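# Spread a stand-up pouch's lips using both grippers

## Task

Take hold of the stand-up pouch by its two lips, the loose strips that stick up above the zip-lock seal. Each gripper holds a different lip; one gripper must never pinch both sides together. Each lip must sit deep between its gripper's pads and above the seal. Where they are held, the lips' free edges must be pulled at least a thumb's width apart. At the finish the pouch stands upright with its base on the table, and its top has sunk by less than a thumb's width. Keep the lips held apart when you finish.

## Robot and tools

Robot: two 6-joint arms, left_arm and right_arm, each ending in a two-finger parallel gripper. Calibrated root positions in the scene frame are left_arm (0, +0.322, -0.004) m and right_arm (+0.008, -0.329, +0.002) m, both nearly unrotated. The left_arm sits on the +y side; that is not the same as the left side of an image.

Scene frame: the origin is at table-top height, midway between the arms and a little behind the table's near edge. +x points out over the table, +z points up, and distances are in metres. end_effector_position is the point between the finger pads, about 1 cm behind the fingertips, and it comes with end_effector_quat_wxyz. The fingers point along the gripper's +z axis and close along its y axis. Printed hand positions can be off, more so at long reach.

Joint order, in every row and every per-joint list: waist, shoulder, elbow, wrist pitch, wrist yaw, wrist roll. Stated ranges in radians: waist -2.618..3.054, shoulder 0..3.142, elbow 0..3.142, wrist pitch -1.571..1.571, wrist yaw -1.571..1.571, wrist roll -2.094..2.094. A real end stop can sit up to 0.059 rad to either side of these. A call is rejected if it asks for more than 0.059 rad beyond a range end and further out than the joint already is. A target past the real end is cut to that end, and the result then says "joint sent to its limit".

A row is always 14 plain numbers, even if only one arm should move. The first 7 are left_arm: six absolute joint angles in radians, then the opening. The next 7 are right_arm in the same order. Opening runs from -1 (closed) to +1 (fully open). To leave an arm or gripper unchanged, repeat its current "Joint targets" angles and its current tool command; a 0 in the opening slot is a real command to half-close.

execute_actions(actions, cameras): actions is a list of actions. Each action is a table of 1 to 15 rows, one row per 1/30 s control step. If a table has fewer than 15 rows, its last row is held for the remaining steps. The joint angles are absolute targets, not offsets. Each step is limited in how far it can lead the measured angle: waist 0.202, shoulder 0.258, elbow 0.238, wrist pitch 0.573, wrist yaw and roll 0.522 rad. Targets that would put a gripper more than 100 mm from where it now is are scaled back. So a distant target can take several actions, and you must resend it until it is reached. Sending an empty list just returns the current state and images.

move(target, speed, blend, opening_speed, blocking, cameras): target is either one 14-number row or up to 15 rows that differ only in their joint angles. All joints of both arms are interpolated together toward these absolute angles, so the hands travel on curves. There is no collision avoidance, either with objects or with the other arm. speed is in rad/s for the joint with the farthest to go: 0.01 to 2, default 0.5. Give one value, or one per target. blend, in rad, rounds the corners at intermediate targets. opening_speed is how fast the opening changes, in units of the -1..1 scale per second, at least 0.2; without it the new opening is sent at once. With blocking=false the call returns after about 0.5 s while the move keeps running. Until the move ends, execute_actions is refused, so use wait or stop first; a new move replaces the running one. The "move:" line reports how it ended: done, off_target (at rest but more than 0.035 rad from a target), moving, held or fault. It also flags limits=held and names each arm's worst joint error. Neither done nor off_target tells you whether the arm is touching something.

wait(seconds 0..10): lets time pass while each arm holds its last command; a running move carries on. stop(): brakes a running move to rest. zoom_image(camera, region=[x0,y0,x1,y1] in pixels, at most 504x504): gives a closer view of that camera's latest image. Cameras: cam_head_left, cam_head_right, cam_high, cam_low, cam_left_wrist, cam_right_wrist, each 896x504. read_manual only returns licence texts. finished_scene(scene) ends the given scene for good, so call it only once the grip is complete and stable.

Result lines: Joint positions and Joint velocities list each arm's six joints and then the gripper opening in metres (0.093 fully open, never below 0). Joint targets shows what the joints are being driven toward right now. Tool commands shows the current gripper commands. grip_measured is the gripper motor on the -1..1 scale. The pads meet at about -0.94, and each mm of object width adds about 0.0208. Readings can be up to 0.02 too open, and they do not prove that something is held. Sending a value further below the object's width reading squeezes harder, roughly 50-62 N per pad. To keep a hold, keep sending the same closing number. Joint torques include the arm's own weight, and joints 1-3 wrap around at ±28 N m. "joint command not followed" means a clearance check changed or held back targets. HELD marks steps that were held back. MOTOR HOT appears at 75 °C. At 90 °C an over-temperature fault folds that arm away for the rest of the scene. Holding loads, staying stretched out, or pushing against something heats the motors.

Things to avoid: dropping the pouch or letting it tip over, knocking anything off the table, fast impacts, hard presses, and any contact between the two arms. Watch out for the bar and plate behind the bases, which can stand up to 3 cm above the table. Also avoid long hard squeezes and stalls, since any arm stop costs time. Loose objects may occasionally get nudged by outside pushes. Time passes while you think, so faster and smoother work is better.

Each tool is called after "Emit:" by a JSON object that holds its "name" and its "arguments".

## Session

Emit:
{"name": "execute_actions", "arguments": {"actions": []}}

Scene clock: 0.00 s.
left_arm: end_effector_position=(+0.0852, +0.1869, +0.1521) grip_measured=+1.000 end_effector_quat_wxyz=(+0.136, -0.024, +0.986, -0.088) | right_arm: end_effector_position=(+0.2826, +0.0575, +0.1922) grip_measured=+1.000 end_effector_quat_wxyz=(+0.297, -0.462, +0.832, -0.083)
Joint names: [waist, shoulder, elbow, wrist pitch, wrist yaw, wrist roll]
Joint positions: left_arm=[-1.238 0.922 0.923 -1.339 -0.199 -1.238 0.093] | right_arm=[1.101 1.994 1.892 -1.045 0.448 -0.011 0.093]
Joint velocities: left_arm=[-0.027 -0.007 0.007 -0.066 0.007 0.022 0] | right_arm=[-0.002 0.002 -0.007 0.037 0.022 0.066 0]
Joint torques (N m): no reading
Heat: left arm: 32 °C; right arm: 32 °C.
Joint targets: left_arm=[-1.238 0.924 0.932 -1.333 -0.197 -1.238] | right_arm=[1.099 1.987 1.900 -1.042 0.449 -0.010]
Tool commands: left_gripper/opening=+1.0 right_gripper/opening=+1.0
camera_calibration:
cam_left_wrist: T_world_to_cam=[[0.0131966, -0.978108, 0.207677, 0.147149], [-0.986087, 0.0216891, 0.16481, 0.0939749], [-0.165706, -0.206962, -0.964214, 0.282472], [0, 0, 0, 1]] pos_world=[0.137533, 0.200351, 0.226315]
cam_right_wrist: T_world_to_cam=[[0.713634, -0.546423, 0.438348, -0.2569], [-0.60062, -0.799319, -0.0185776, 0.25835], [0.360531, -0.250023, -0.898613, 0.168595], [0, 0, 0, 1]] pos_world=[0.277719, 0.108281, 0.268913]

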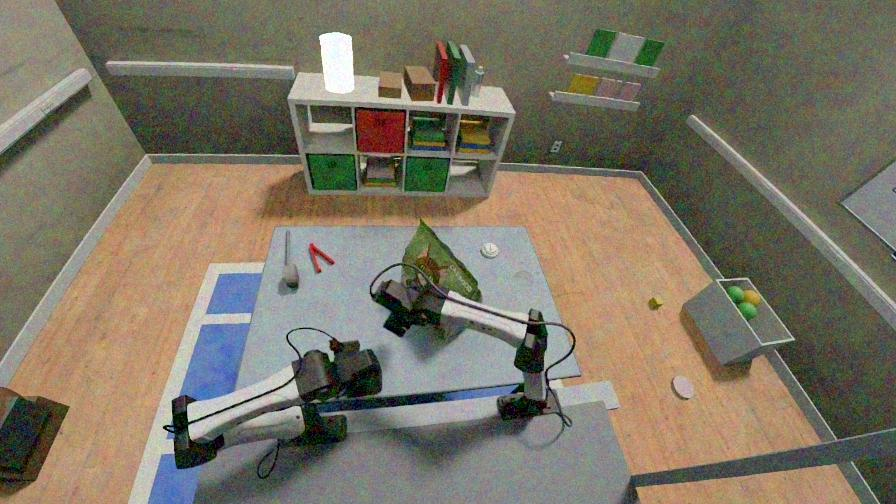

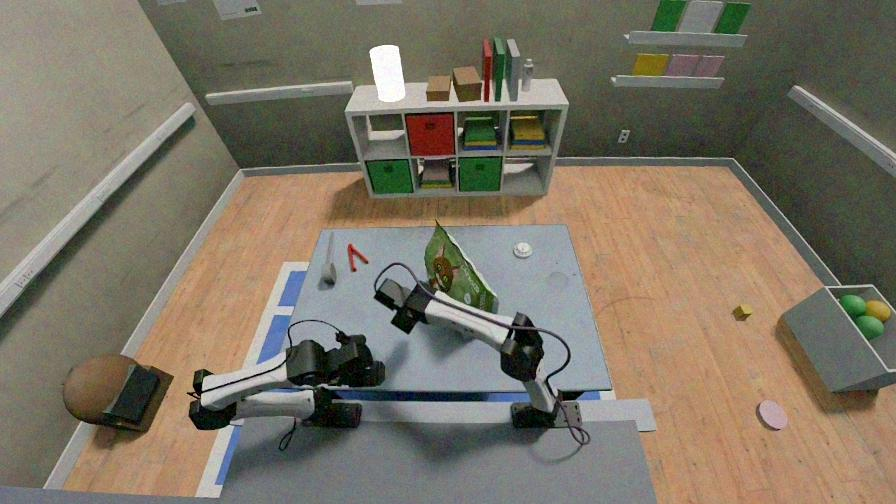

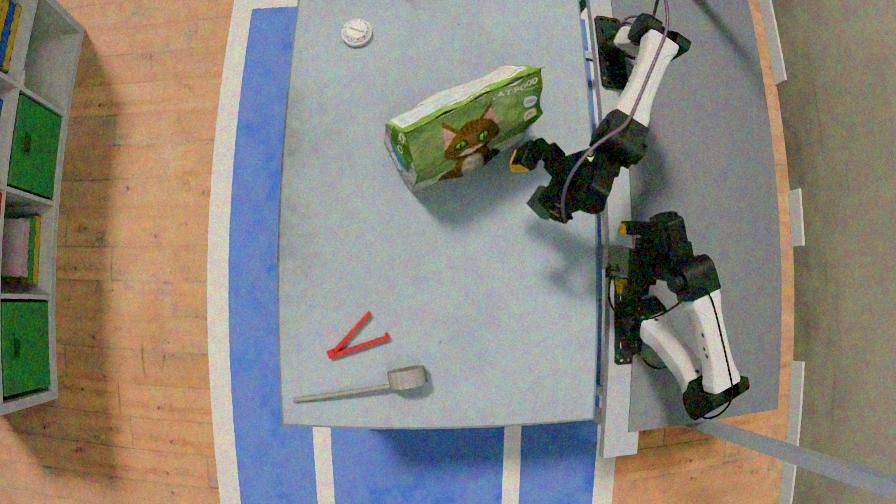

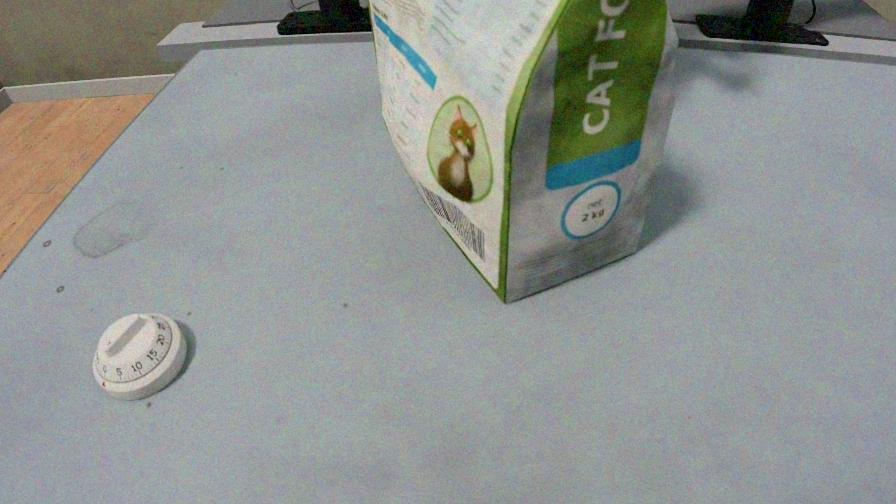

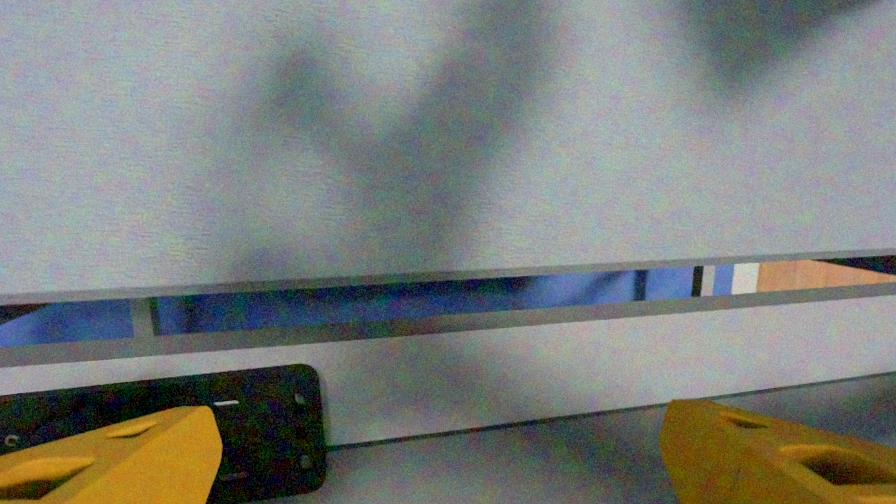

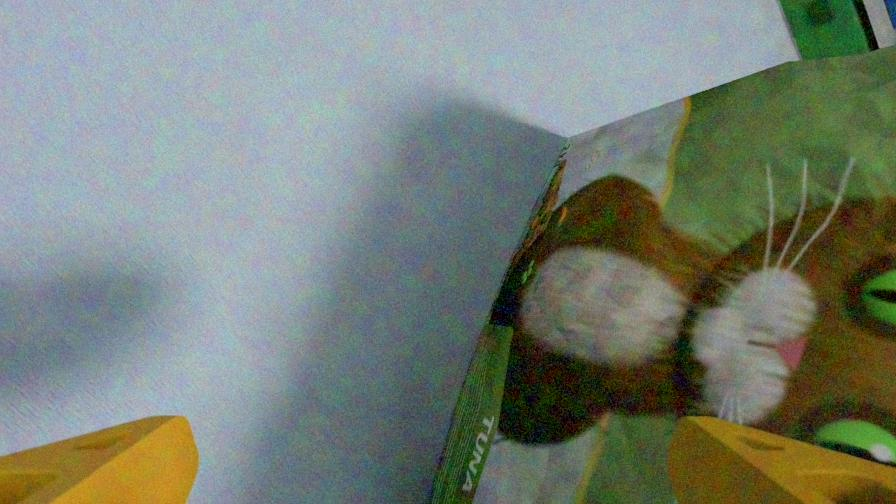

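Emit:
{"name": "move", "arguments": {"target": [[-1.238,0.924,0.932,-1.333,-0.197,-1.238,1.0,1.08,1.80,2.52,-1.5,0.3,0.1,-0.2],[-1.238,0.924,0.932,-1.333,-0.197,-1.238,1.0,0.72,1.75,2.50,-1.5,0.22,0.24,-0.2]], "speed": 0.6, "cameras": ["cam_right_wrist","cam_high"]}}

Scene clock: 16.80 s.
left_arm: end_effector_position=(+0.0852, +0.1869, +0.1521) grip_measured=+1.000 end_effector_quat_wxyz=(+0.136, -0.024, +0.986, -0.088) | right_arm: end_effector_position=(+0.3131, -0.1053, +0.4297) grip_measured=-0.198 end_effector_quat_wxyz=(+0.409, -0.177, +0.890, +0.089)
Joint names: [waist, shoulder, elbow, wrist pitch, wrist yaw, wrist roll]
Joint positions: left_arm=[-1.238 0.922 0.923 -1.339 -0.199 -1.238 0.093] | right_arm=[0.72 1.763 2.507 -1.493 0.226 0.23 0.036]
Joint velocities: left_arm=[0.002 0.007 -0.017 -0.051 0.037 -0.051 0] | right_arm=[0.002 -0.002 0.002 0.022 0.081 0.022 0]
Joint torques (N m): left_arm=[0.73 -0.25 7.04 0.86 -0.17 0.01] | right_arm=[0.02 -7.02 3.38 2.08 0.05 0.1]
Heat: left arm: 34 °C; right arm: 37 °C.
Joint targets: left_arm=[-1.238 0.924 0.932 -1.333 -0.197 -1.238] | right_arm=[0.720 1.750 2.500 -1.500 0.220 0.240]
move: done
camera_calibration:
cam_right_wrist: T_world_to_cam=[[0.385159, -0.922711, 0.0160264, -0.227008], [-0.842887, -0.358804, -0.401, 0.43753], [0.375757, 0.14094, -0.915938, 0.37412], [0, 0, 0, 1]] pos_world=[0.315645, -0.105204, 0.521758]
Images, in order (width x height): cam_high 896x504, cam_right_wrist 896x504.

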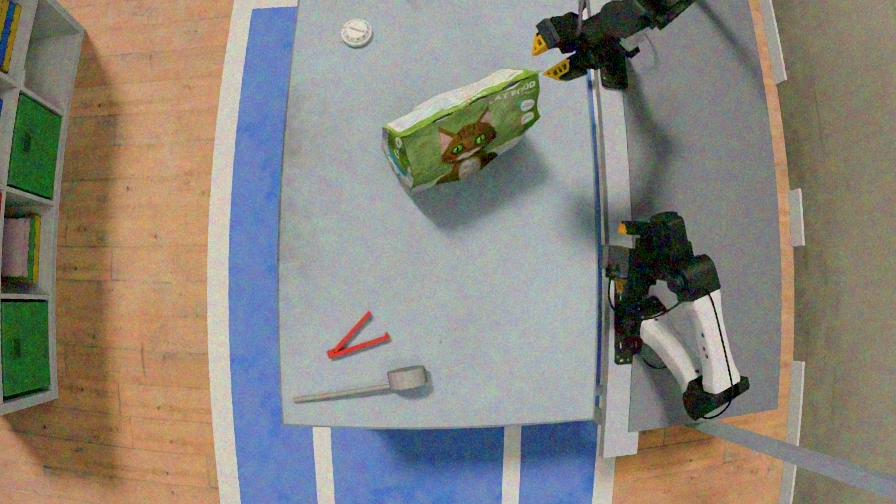

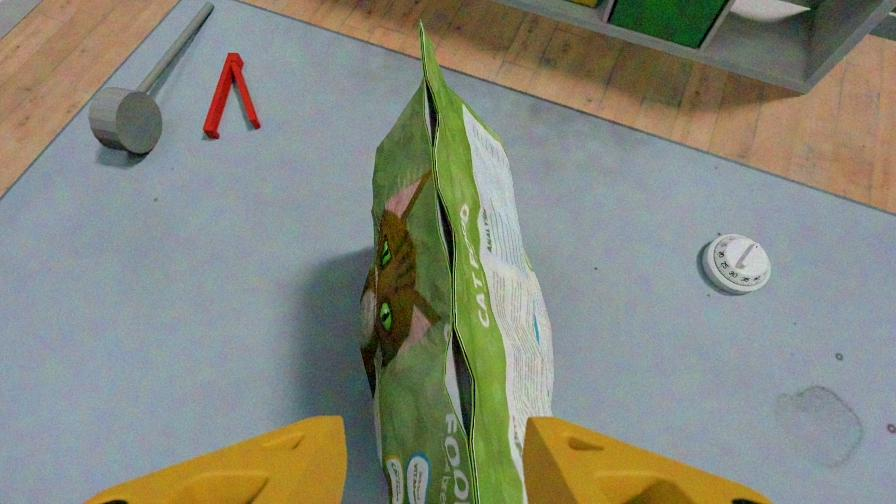

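Emit:
{"name": "move", "arguments": {"target": [-1.238,0.924,0.932,-1.333,-0.197,-1.238,1.0,0.52,1.75,2.50,-1.5,0.02,0.24,-0.2], "speed": 0.6, "cameras": ["cam_right_wrist"]}}

Emit:
{"name": "zoom_image", "arguments": {"camera": "cam_right_wrist", "region": [250, 0, 750, 504]}}

Scene clock: 20.90 s.
left_arm: end_effector_position=(+0.0852, +0.1869, +0.1521) grip_measured=+1.000 end_effector_quat_wxyz=(+0.136, -0.024, +0.986, -0.088) | right_arm: end_effector_position=(+0.3374, -0.1413, +0.4270) grip_measured=-0.198 end_effector_quat_wxyz=(+0.385, -0.128, +0.904, +0.136)
Joint names: [waist, shoulder, elbow, wrist pitch, wrist yaw, wrist roll]
Joint positions: left_arm=[-1.238 0.922 0.923 -1.339 -0.199 -1.238 0.093] | right_arm=[0.522 1.763 2.507 -1.494 0.026 0.231 0.036]
Joint velocities: left_arm=[-0.017 0.002 0.002 -0.022 0.037 -0.095 0] | right_arm=[-0.012 -0.002 0.002 -0.022 -0.051 0.11 0]
Joint torques (N m): left_arm=[0.79 -0.32 7.09 0.88 -0.16 0.03] | right_arm=[-0.08 -7.08 3.44 2.02 -0.14 0.01]
Heat: left arm: 34 °C; right arm: 37 °C.
Joint targets: left_arm=[-1.238 0.924 0.932 -1.333 -0.197 -1.238] | right_arm=[0.520 1.750 2.500 -1.500 0.020 0.240]
move: done
camera_calibration:
cam_right_wrist: T_world_to_cam=[[0.333965, -0.935229, -0.117538, -0.197021], [-0.889781, -0.271644, -0.366742, 0.457502], [0.311059, 0.227062, -0.922868, 0.404597], [0, 0, 0, 1]] pos_world=[0.347021, -0.151851, 0.518018]
Images, in order (width x height): cam_right_wrist 896x504.

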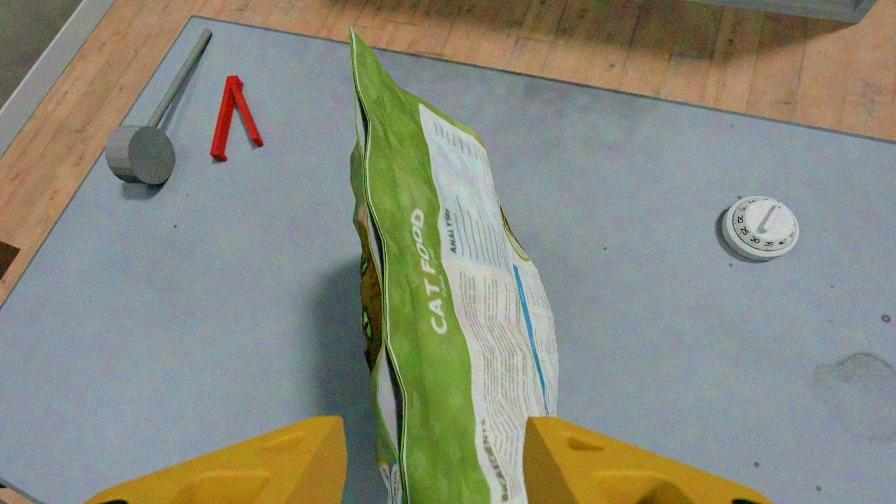

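Scaled by 1.000.

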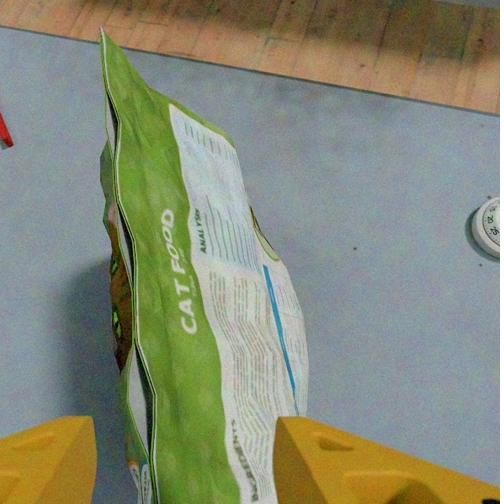

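Emit:
{"name": "move", "arguments": {"target": [[-1.238,0.924,0.932,-1.333,-0.197,-1.238,1.0,0.20,1.9,2.35,-1.5,0.0,0.9,1.0],[-1.238,0.924,0.932,-1.333,-0.197,-1.238,1.0,0.20,2.1,2.15,-1.3,0.0,1.3,1.0],[-1.238,0.924,0.932,-1.333,-0.197,-1.238,1.0,0.262,2.30,2.105,-1.198,0.0,1.327,1.0]], "speed": 0.6, "blend": 0.05}}

Scene clock: 48.30 s.
left_arm: end_effector_position=(+0.0852, +0.1869, +0.1521) grip_measured=+1.000 end_effector_quat_wxyz=(+0.136, -0.024, +0.986, -0.088) | right_arm: end_effector_position=(+0.4768, -0.2015, +0.0933) grip_measured=+1.000 end_effector_quat_wxyz=(+0.065, +0.500, +0.861, +0.064)
Joint names: [waist, shoulder, elbow, wrist pitch, wrist yaw, wrist roll]
Joint positions: left_arm=[-1.238 0.922 0.923 -1.339 -0.199 -1.238 0.093] | right_arm=[0.265 2.304 2.106 -1.211 0 1.317 0.093]
Joint velocities: left_arm=[-0.012 -0.002 0.002 0.007 0.022 0.007 0] | right_arm=[-0.007 0.017 -0.002 -0.081 -0.051 -0.022 0]
Joint torques (N m): left_arm=[0.76 -0.21 6.9 0.87 -0.13 0.04] | right_arm=[-0.25 -12.05 5.5 0.9 0.04 0.07]
Heat: left arm: 36 °C; right arm: 37 °C.
Joint targets: left_arm=[-1.238 0.924 0.932 -1.333 -0.197 -1.238] | right_arm=[0.262 2.300 2.105 -1.198 0.000 1.327]
move: done
camera_calibration:
cam_left_wrist: T_world_to_cam=[[0.0131966, -0.978108, 0.207677, 0.147149], [-0.986087, 0.0216891, 0.16481, 0.0939749], [-0.165706, -0.206962, -0.964214, 0.282472], [0, 0, 0, 1]] pos_world=[0.137533, 0.200351, 0.226315]
cam_right_wrist: T_world_to_cam=[[-0.84694, -0.509247, -0.15284, 0.31309], [-0.525563, 0.758336, 0.385629, 0.406515], [-0.0804764, 0.406932, -0.909907, 0.288657], [0, 0, 0, 1]] pos_world=[0.502048, -0.266298, 0.153739]

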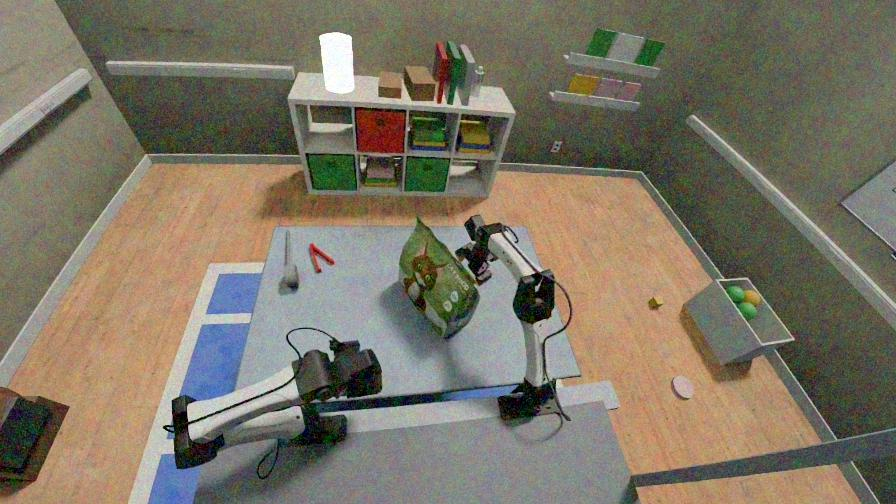

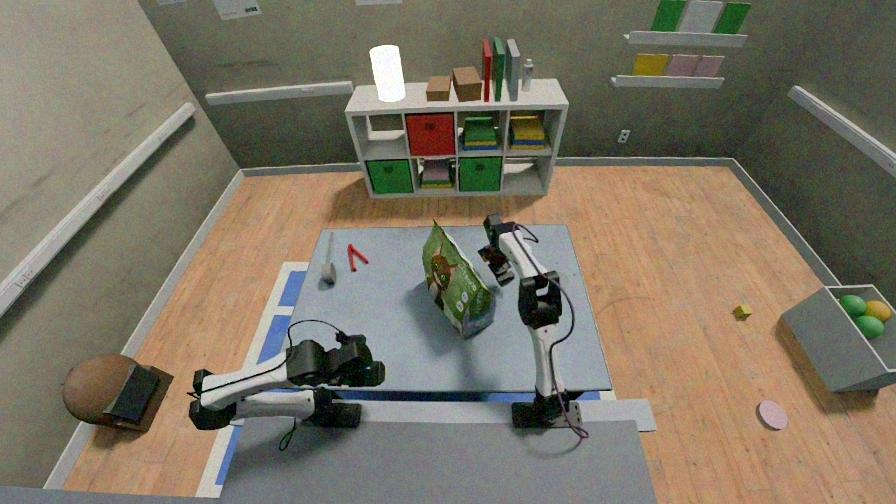

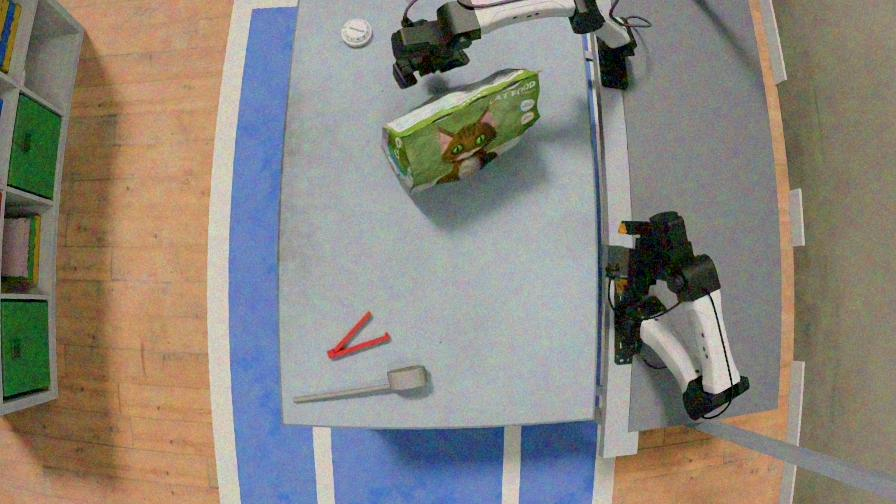

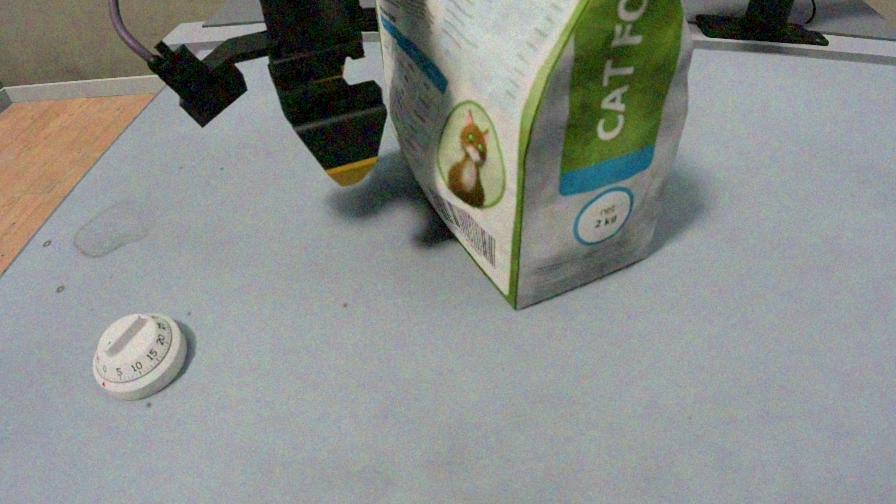

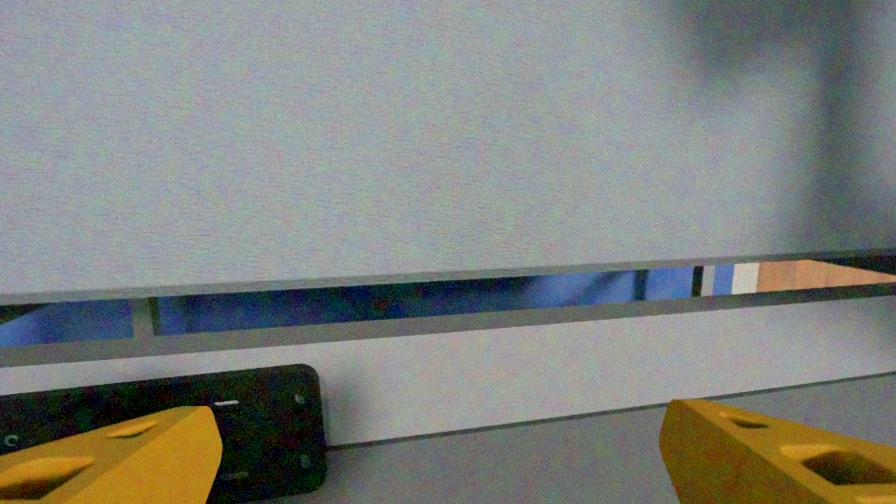

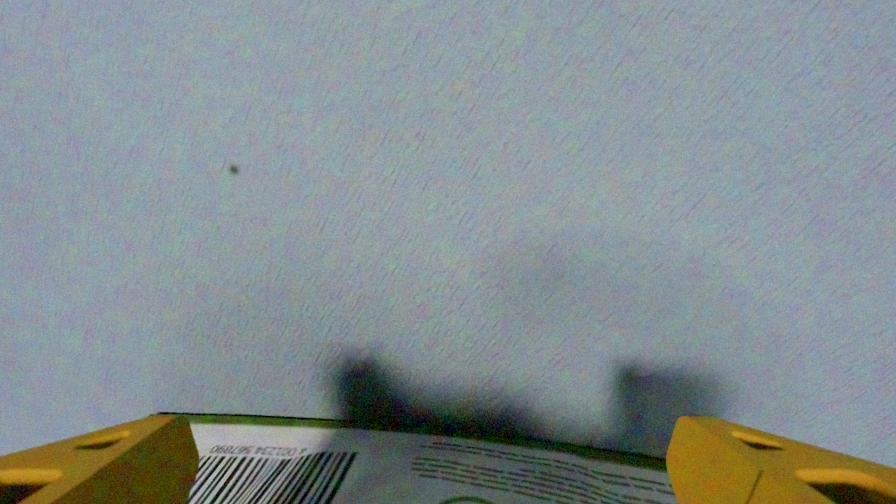

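Emit:
{"name": "execute_actions", "arguments": {"actions": []}}

Scene clock: 68.60 s.
left_arm: end_effector_position=(+0.0852, +0.1869, +0.1521) grip_measured=+1.000 end_effector_quat_wxyz=(+0.136, -0.024, +0.986, -0.088) | right_arm: end_effector_position=(+0.4770, -0.2015, +0.0933) grip_measured=+1.000 end_effector_quat_wxyz=(+0.065, +0.500, +0.861, +0.065)
Joint names: [waist, shoulder, elbow, wrist pitch, wrist yaw, wrist roll]
Joint positions: left_arm=[-1.238 0.922 0.923 -1.339 -0.199 -1.238 0.093] | right_arm=[0.265 2.304 2.106 -1.21 0 1.317 0.093]
Joint velocities: left_arm=[-0.007 0.002 -0.002 0.022 0.007 0.022 0] | right_arm=[-0.002 -0.022 -0.022 -0.051 -0.022 0.007 0]
Joint torques (N m): left_arm=[0.72 -0.29 7.01 0.86 -0.15 0.02] | right_arm=[-0.18 -12.08 5.46 0.91 0.04 -0.04]
Heat: left arm: 37 °C; right arm: 43 °C.
Joint targets: left_arm=[-1.238 0.924 0.932 -1.333 -0.197 -1.238] | right_arm=[0.262 2.300 2.105 -1.198 0.000 1.327]
Tool commands: left_gripper/opening=+1.0 right_gripper/opening=+1.0
camera_calibration:
cam_left_wrist: T_world_to_cam=[[0.0131966, -0.978108, 0.207677, 0.147149], [-0.986087, 0.0216891, 0.16481, 0.0939749], [-0.165706, -0.206962, -0.964214, 0.282472], [0, 0, 0, 1]] pos_world=[0.137533, 0.200351, 0.226315]
cam_right_wrist: T_world_to_cam=[[-0.84702, -0.50889, -0.153585, 0.313448], [-0.525557, 0.75843, 0.385453, 0.40659], [-0.0796701, 0.407204, -0.909856, 0.288348], [0, 0, 0, 1]] pos_world=[0.502156, -0.266276, 0.153774]

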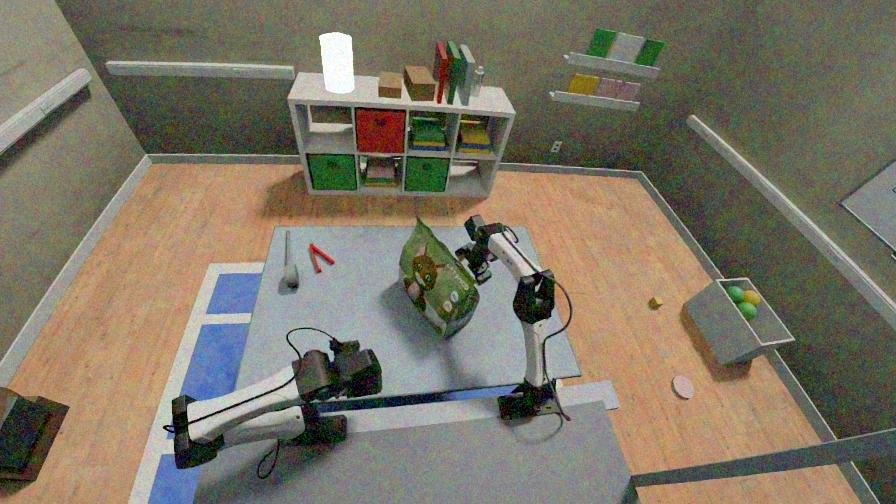

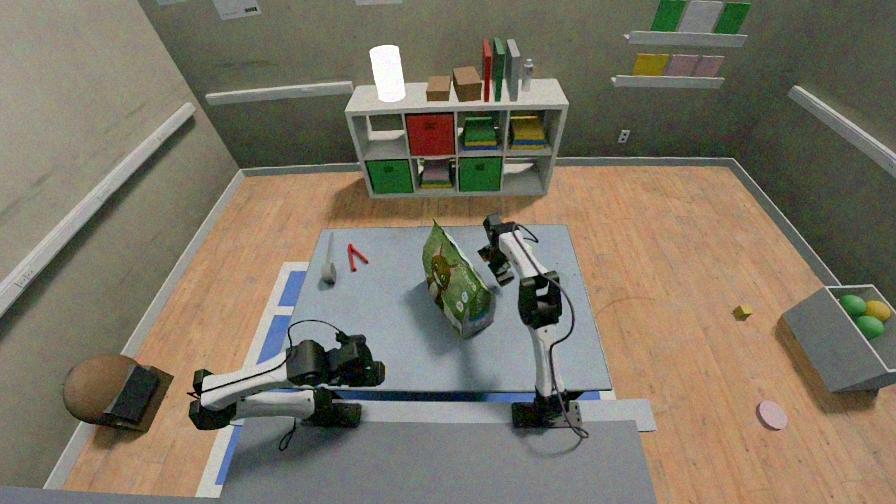

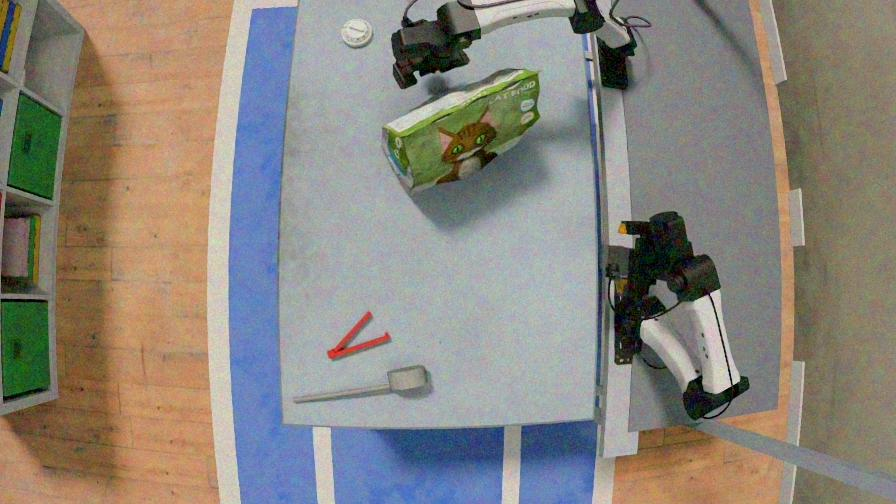

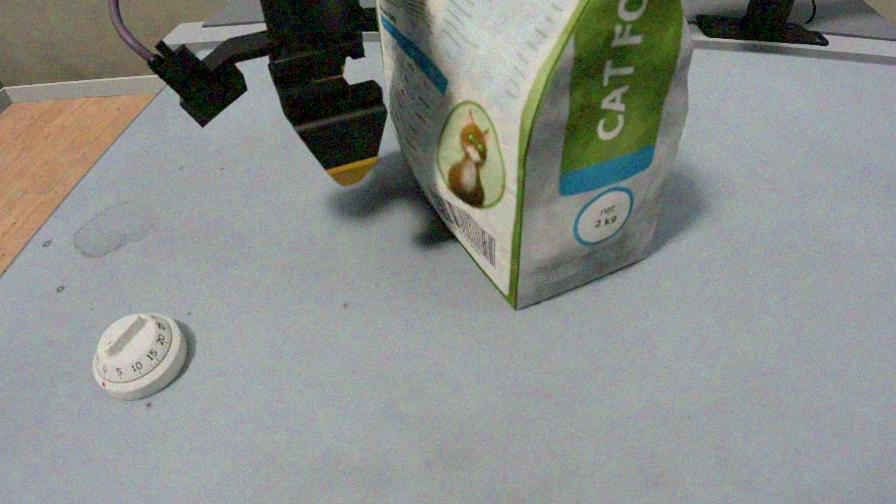

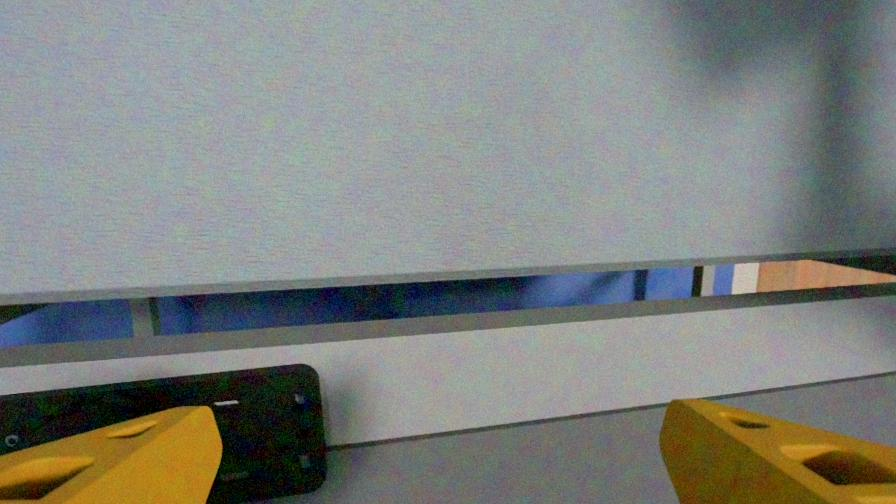

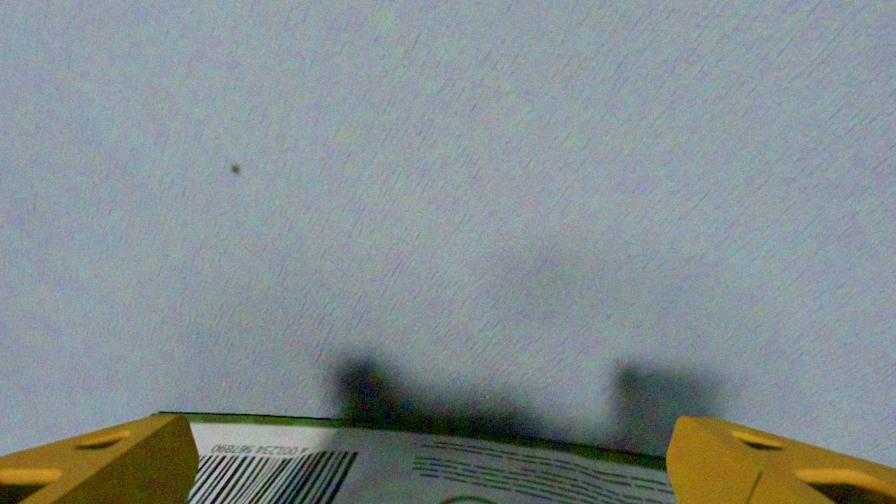

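Emit:
{"name": "move", "arguments": {"target": [[-1.238,0.924,0.932,-1.333,-0.197,-1.238,1,0.345,2.303,2.104,-1.198,0,1.410,1],[-1.238,0.924,0.932,-1.333,-0.197,-1.238,1,0.4255,2.2755,2.0535,-1.178,0,1.490,1]], "speed": 0.08}}

Scene clock: 74.23 s.
left_arm: end_effector_position=(+0.0852, +0.1869, +0.1521) grip_measured=+1.000 end_effector_quat_wxyz=(+0.136, -0.024, +0.986, -0.088) | right_arm: end_effector_position=(+0.4581, -0.1519, +0.0898) grip_measured=+1.000 end_effector_quat_wxyz=(+0.077, +0.503, +0.859, +0.055)
Joint names: [waist, shoulder, elbow, wrist pitch, wrist yaw, wrist roll]
Joint positions: left_arm=[-1.238 0.922 0.923 -1.339 -0.199 -1.238 0.093] | right_arm=[0.392 2.292 2.073 -1.19 0.051 1.447 0.093]
Joint velocities: left_arm=[0.002 0.002 -0.002 0.037 0.022 -0.037 0] | right_arm=[-0.027 0.002 -0.007 -0.037 0.11 -0.007 0]
Joint torques (N m): left_arm=[0.7 -0.25 6.99 0.88 -0.16 0.05] | right_arm=[2.76 -12.92 4.01 0.89 -0.5 0.38]
Heat: left arm: 37 °C; right arm: 44 °C.
Joint targets: left_arm=[-1.238 0.924 0.932 -1.333 -0.197 -1.238] | right_arm=[0.426 2.276 2.054 -1.178 0.000 1.490]
move: off_target (right_arm); right_arm: the wrist yaw is farthest, 0.051 rad from its target
camera_calibration:
cam_left_wrist: T_world_to_cam=[[0.0131966, -0.978108, 0.207677, 0.147149], [-0.986087, 0.0216891, 0.16481, 0.0939749], [-0.165706, -0.206962, -0.964214, 0.282472], [0, 0, 0, 1]] pos_world=[0.137533, 0.200351, 0.226315]
cam_right_wrist: T_world_to_cam=[[-0.850357, -0.504695, -0.148918, 0.32387], [-0.522059, 0.773699, 0.35895, 0.363516], [-0.0659426, 0.382979, -0.9214, 0.25452], [0, 0, 0, 1]] pos_world=[0.481966, -0.215272, 0.152261]

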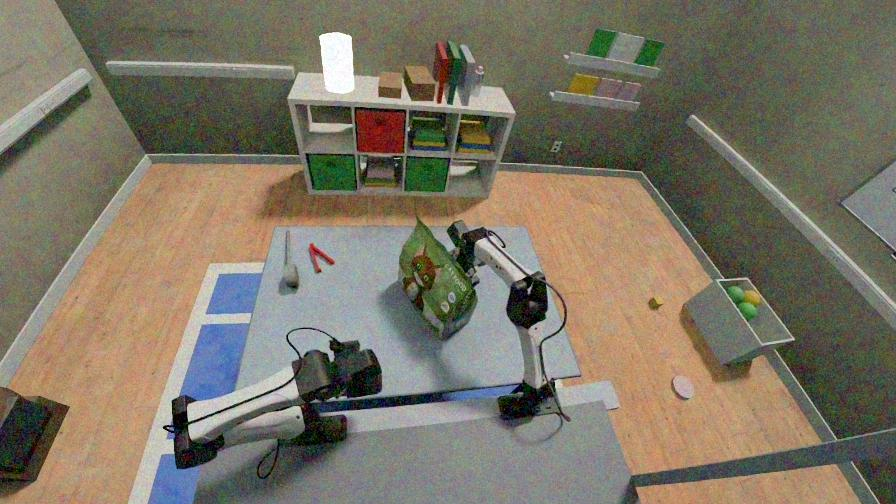

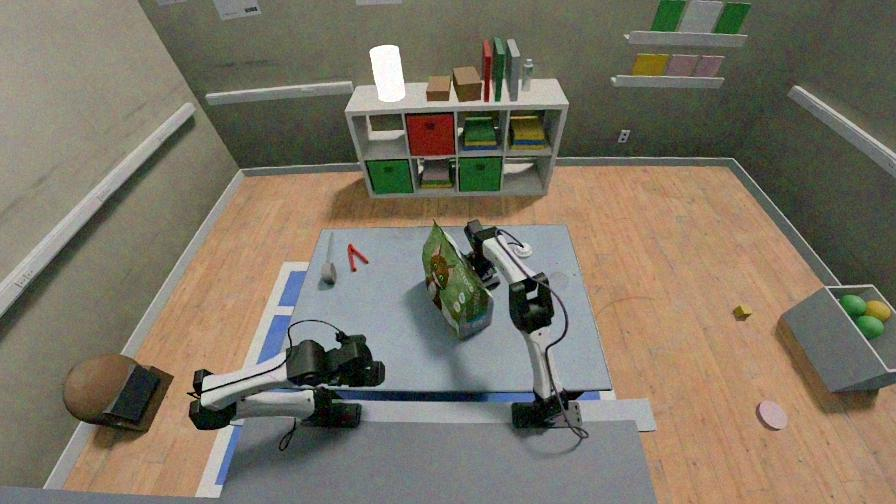

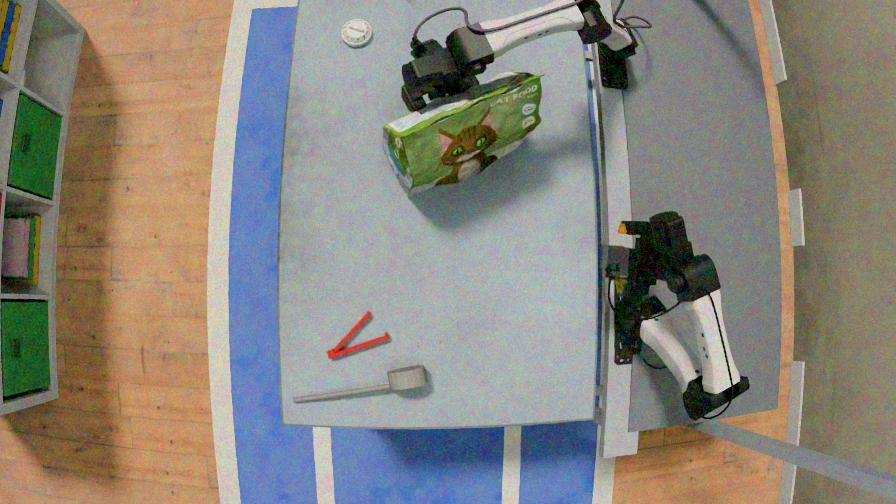

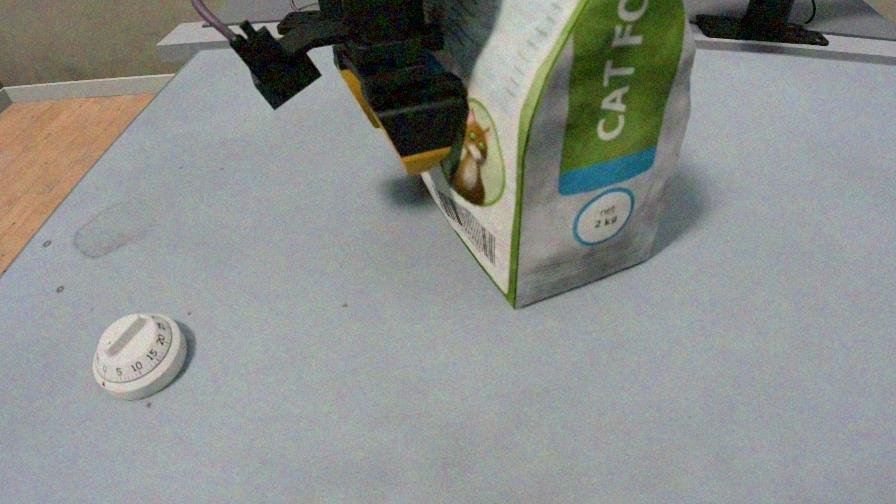

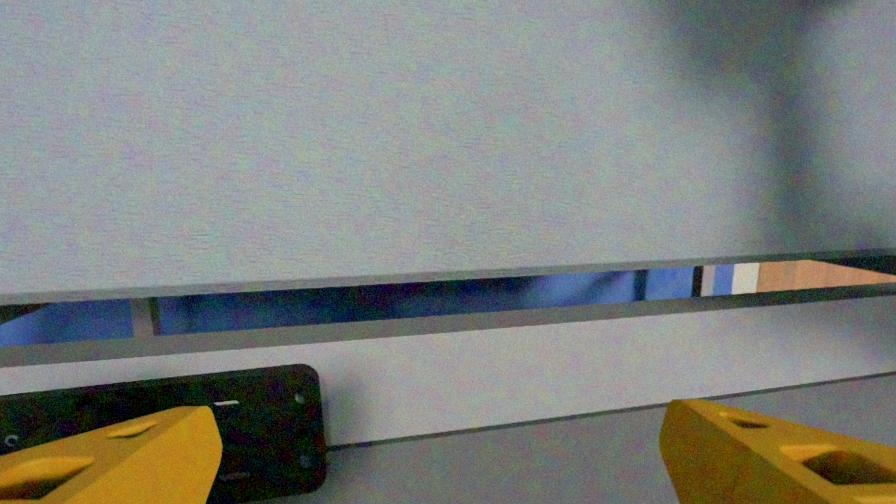

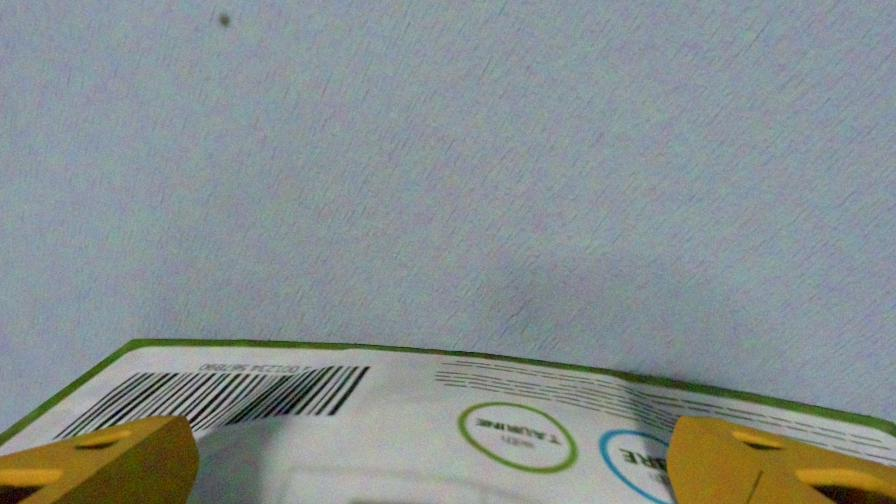

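Emit:
{"name": "move", "arguments": {"target": [-1.238,0.924,0.932,-1.333,-0.197,-1.238,1,0.50,2.262,2.030,-1.168,-0.02,1.565,1], "speed": 0.08, "cameras": ["cam_high","cam_low","cam_right_wrist"]}}

Scene clock: 78.17 s.
left_arm: end_effector_position=(+0.0852, +0.1869, +0.1521) grip_measured=+1.000 end_effector_quat_wxyz=(+0.136, -0.024, +0.986, -0.088) | right_arm: end_effector_position=(+0.4407, -0.1246, +0.0889) grip_measured=+1.000 end_effector_quat_wxyz=(+0.069, +0.519, +0.850, +0.056)
Joint names: [waist, shoulder, elbow, wrist pitch, wrist yaw, wrist roll]
Joint positions: left_arm=[-1.238 0.922 0.923 -1.339 -0.199 -1.238 0.093] | right_arm=[0.458 2.279 2.05 -1.191 0.051 1.549 0.093]
Joint velocities: left_arm=[-0.012 -0.007 -0.007 0.007 -0.037 0.007 0] | right_arm=[-0.007 -0.012 -0.007 -0.037 -0.007 -0.007 0]
Joint torques (N m): left_arm=[0.61 -0.32 6.95 0.84 -0.17 0.02] | right_arm=[3.36 -12.88 3.95 0.95 -0.75 0.1]
Heat: left arm: 37 °C; right arm: 45 °C.
Joint targets: left_arm=[-1.238 0.924 0.932 -1.333 -0.197 -1.238] | right_arm=[0.500 2.262 2.030 -1.168 -0.020 1.565]
move: off_target (right_arm); right_arm: the wrist yaw is farthest, 0.071 rad from its target
camera_calibration:
cam_right_wrist: T_world_to_cam=[[-0.868838, -0.473427, -0.144871, 0.334346], [-0.490996, 0.786343, 0.374951, 0.320109], [-0.0635938, 0.396903, -0.915655, 0.242235], [0, 0, 0, 1]] pos_world=[0.463069, -0.189571, 0.150216]
Images, in order (width x height): cam_high 896x504, cam_low 896x504, cam_right_wrist 896x504.

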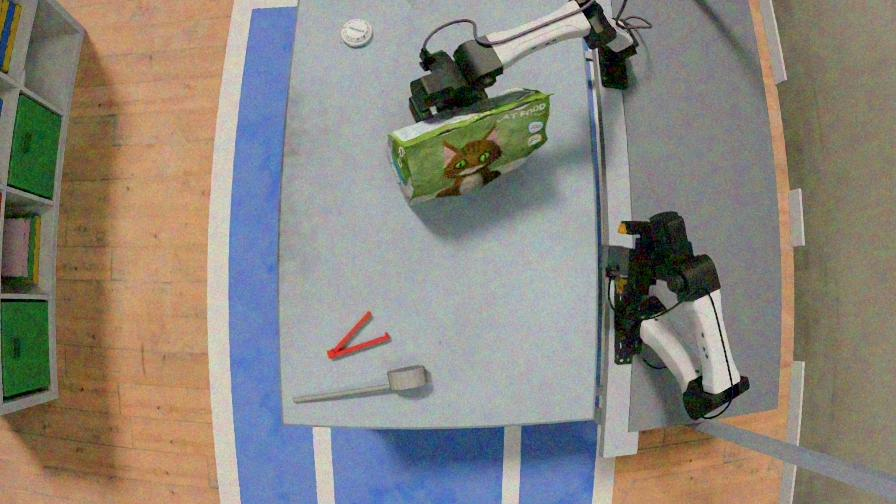

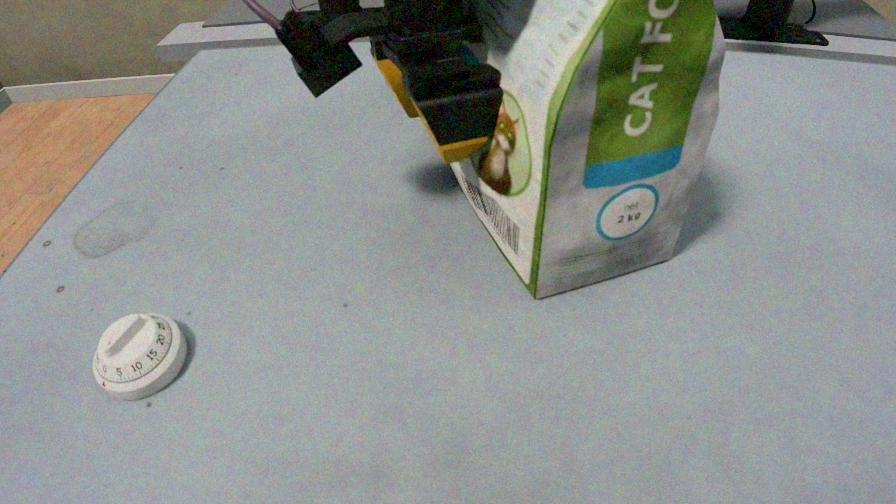

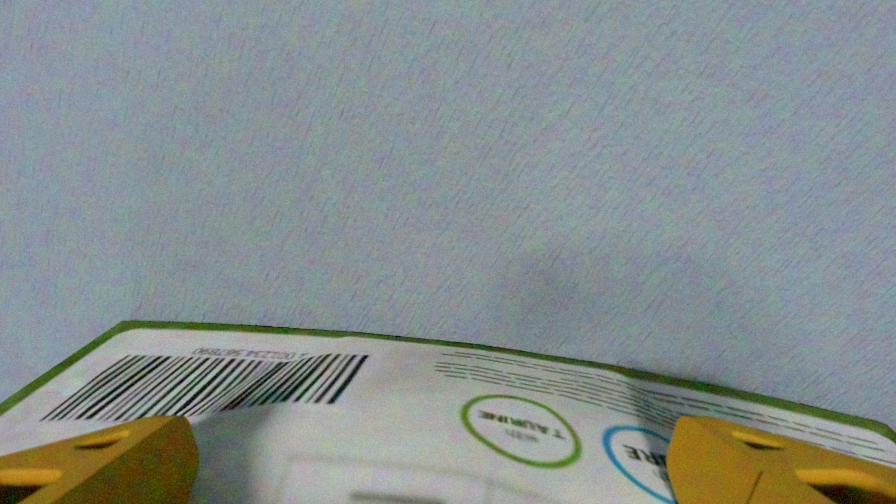

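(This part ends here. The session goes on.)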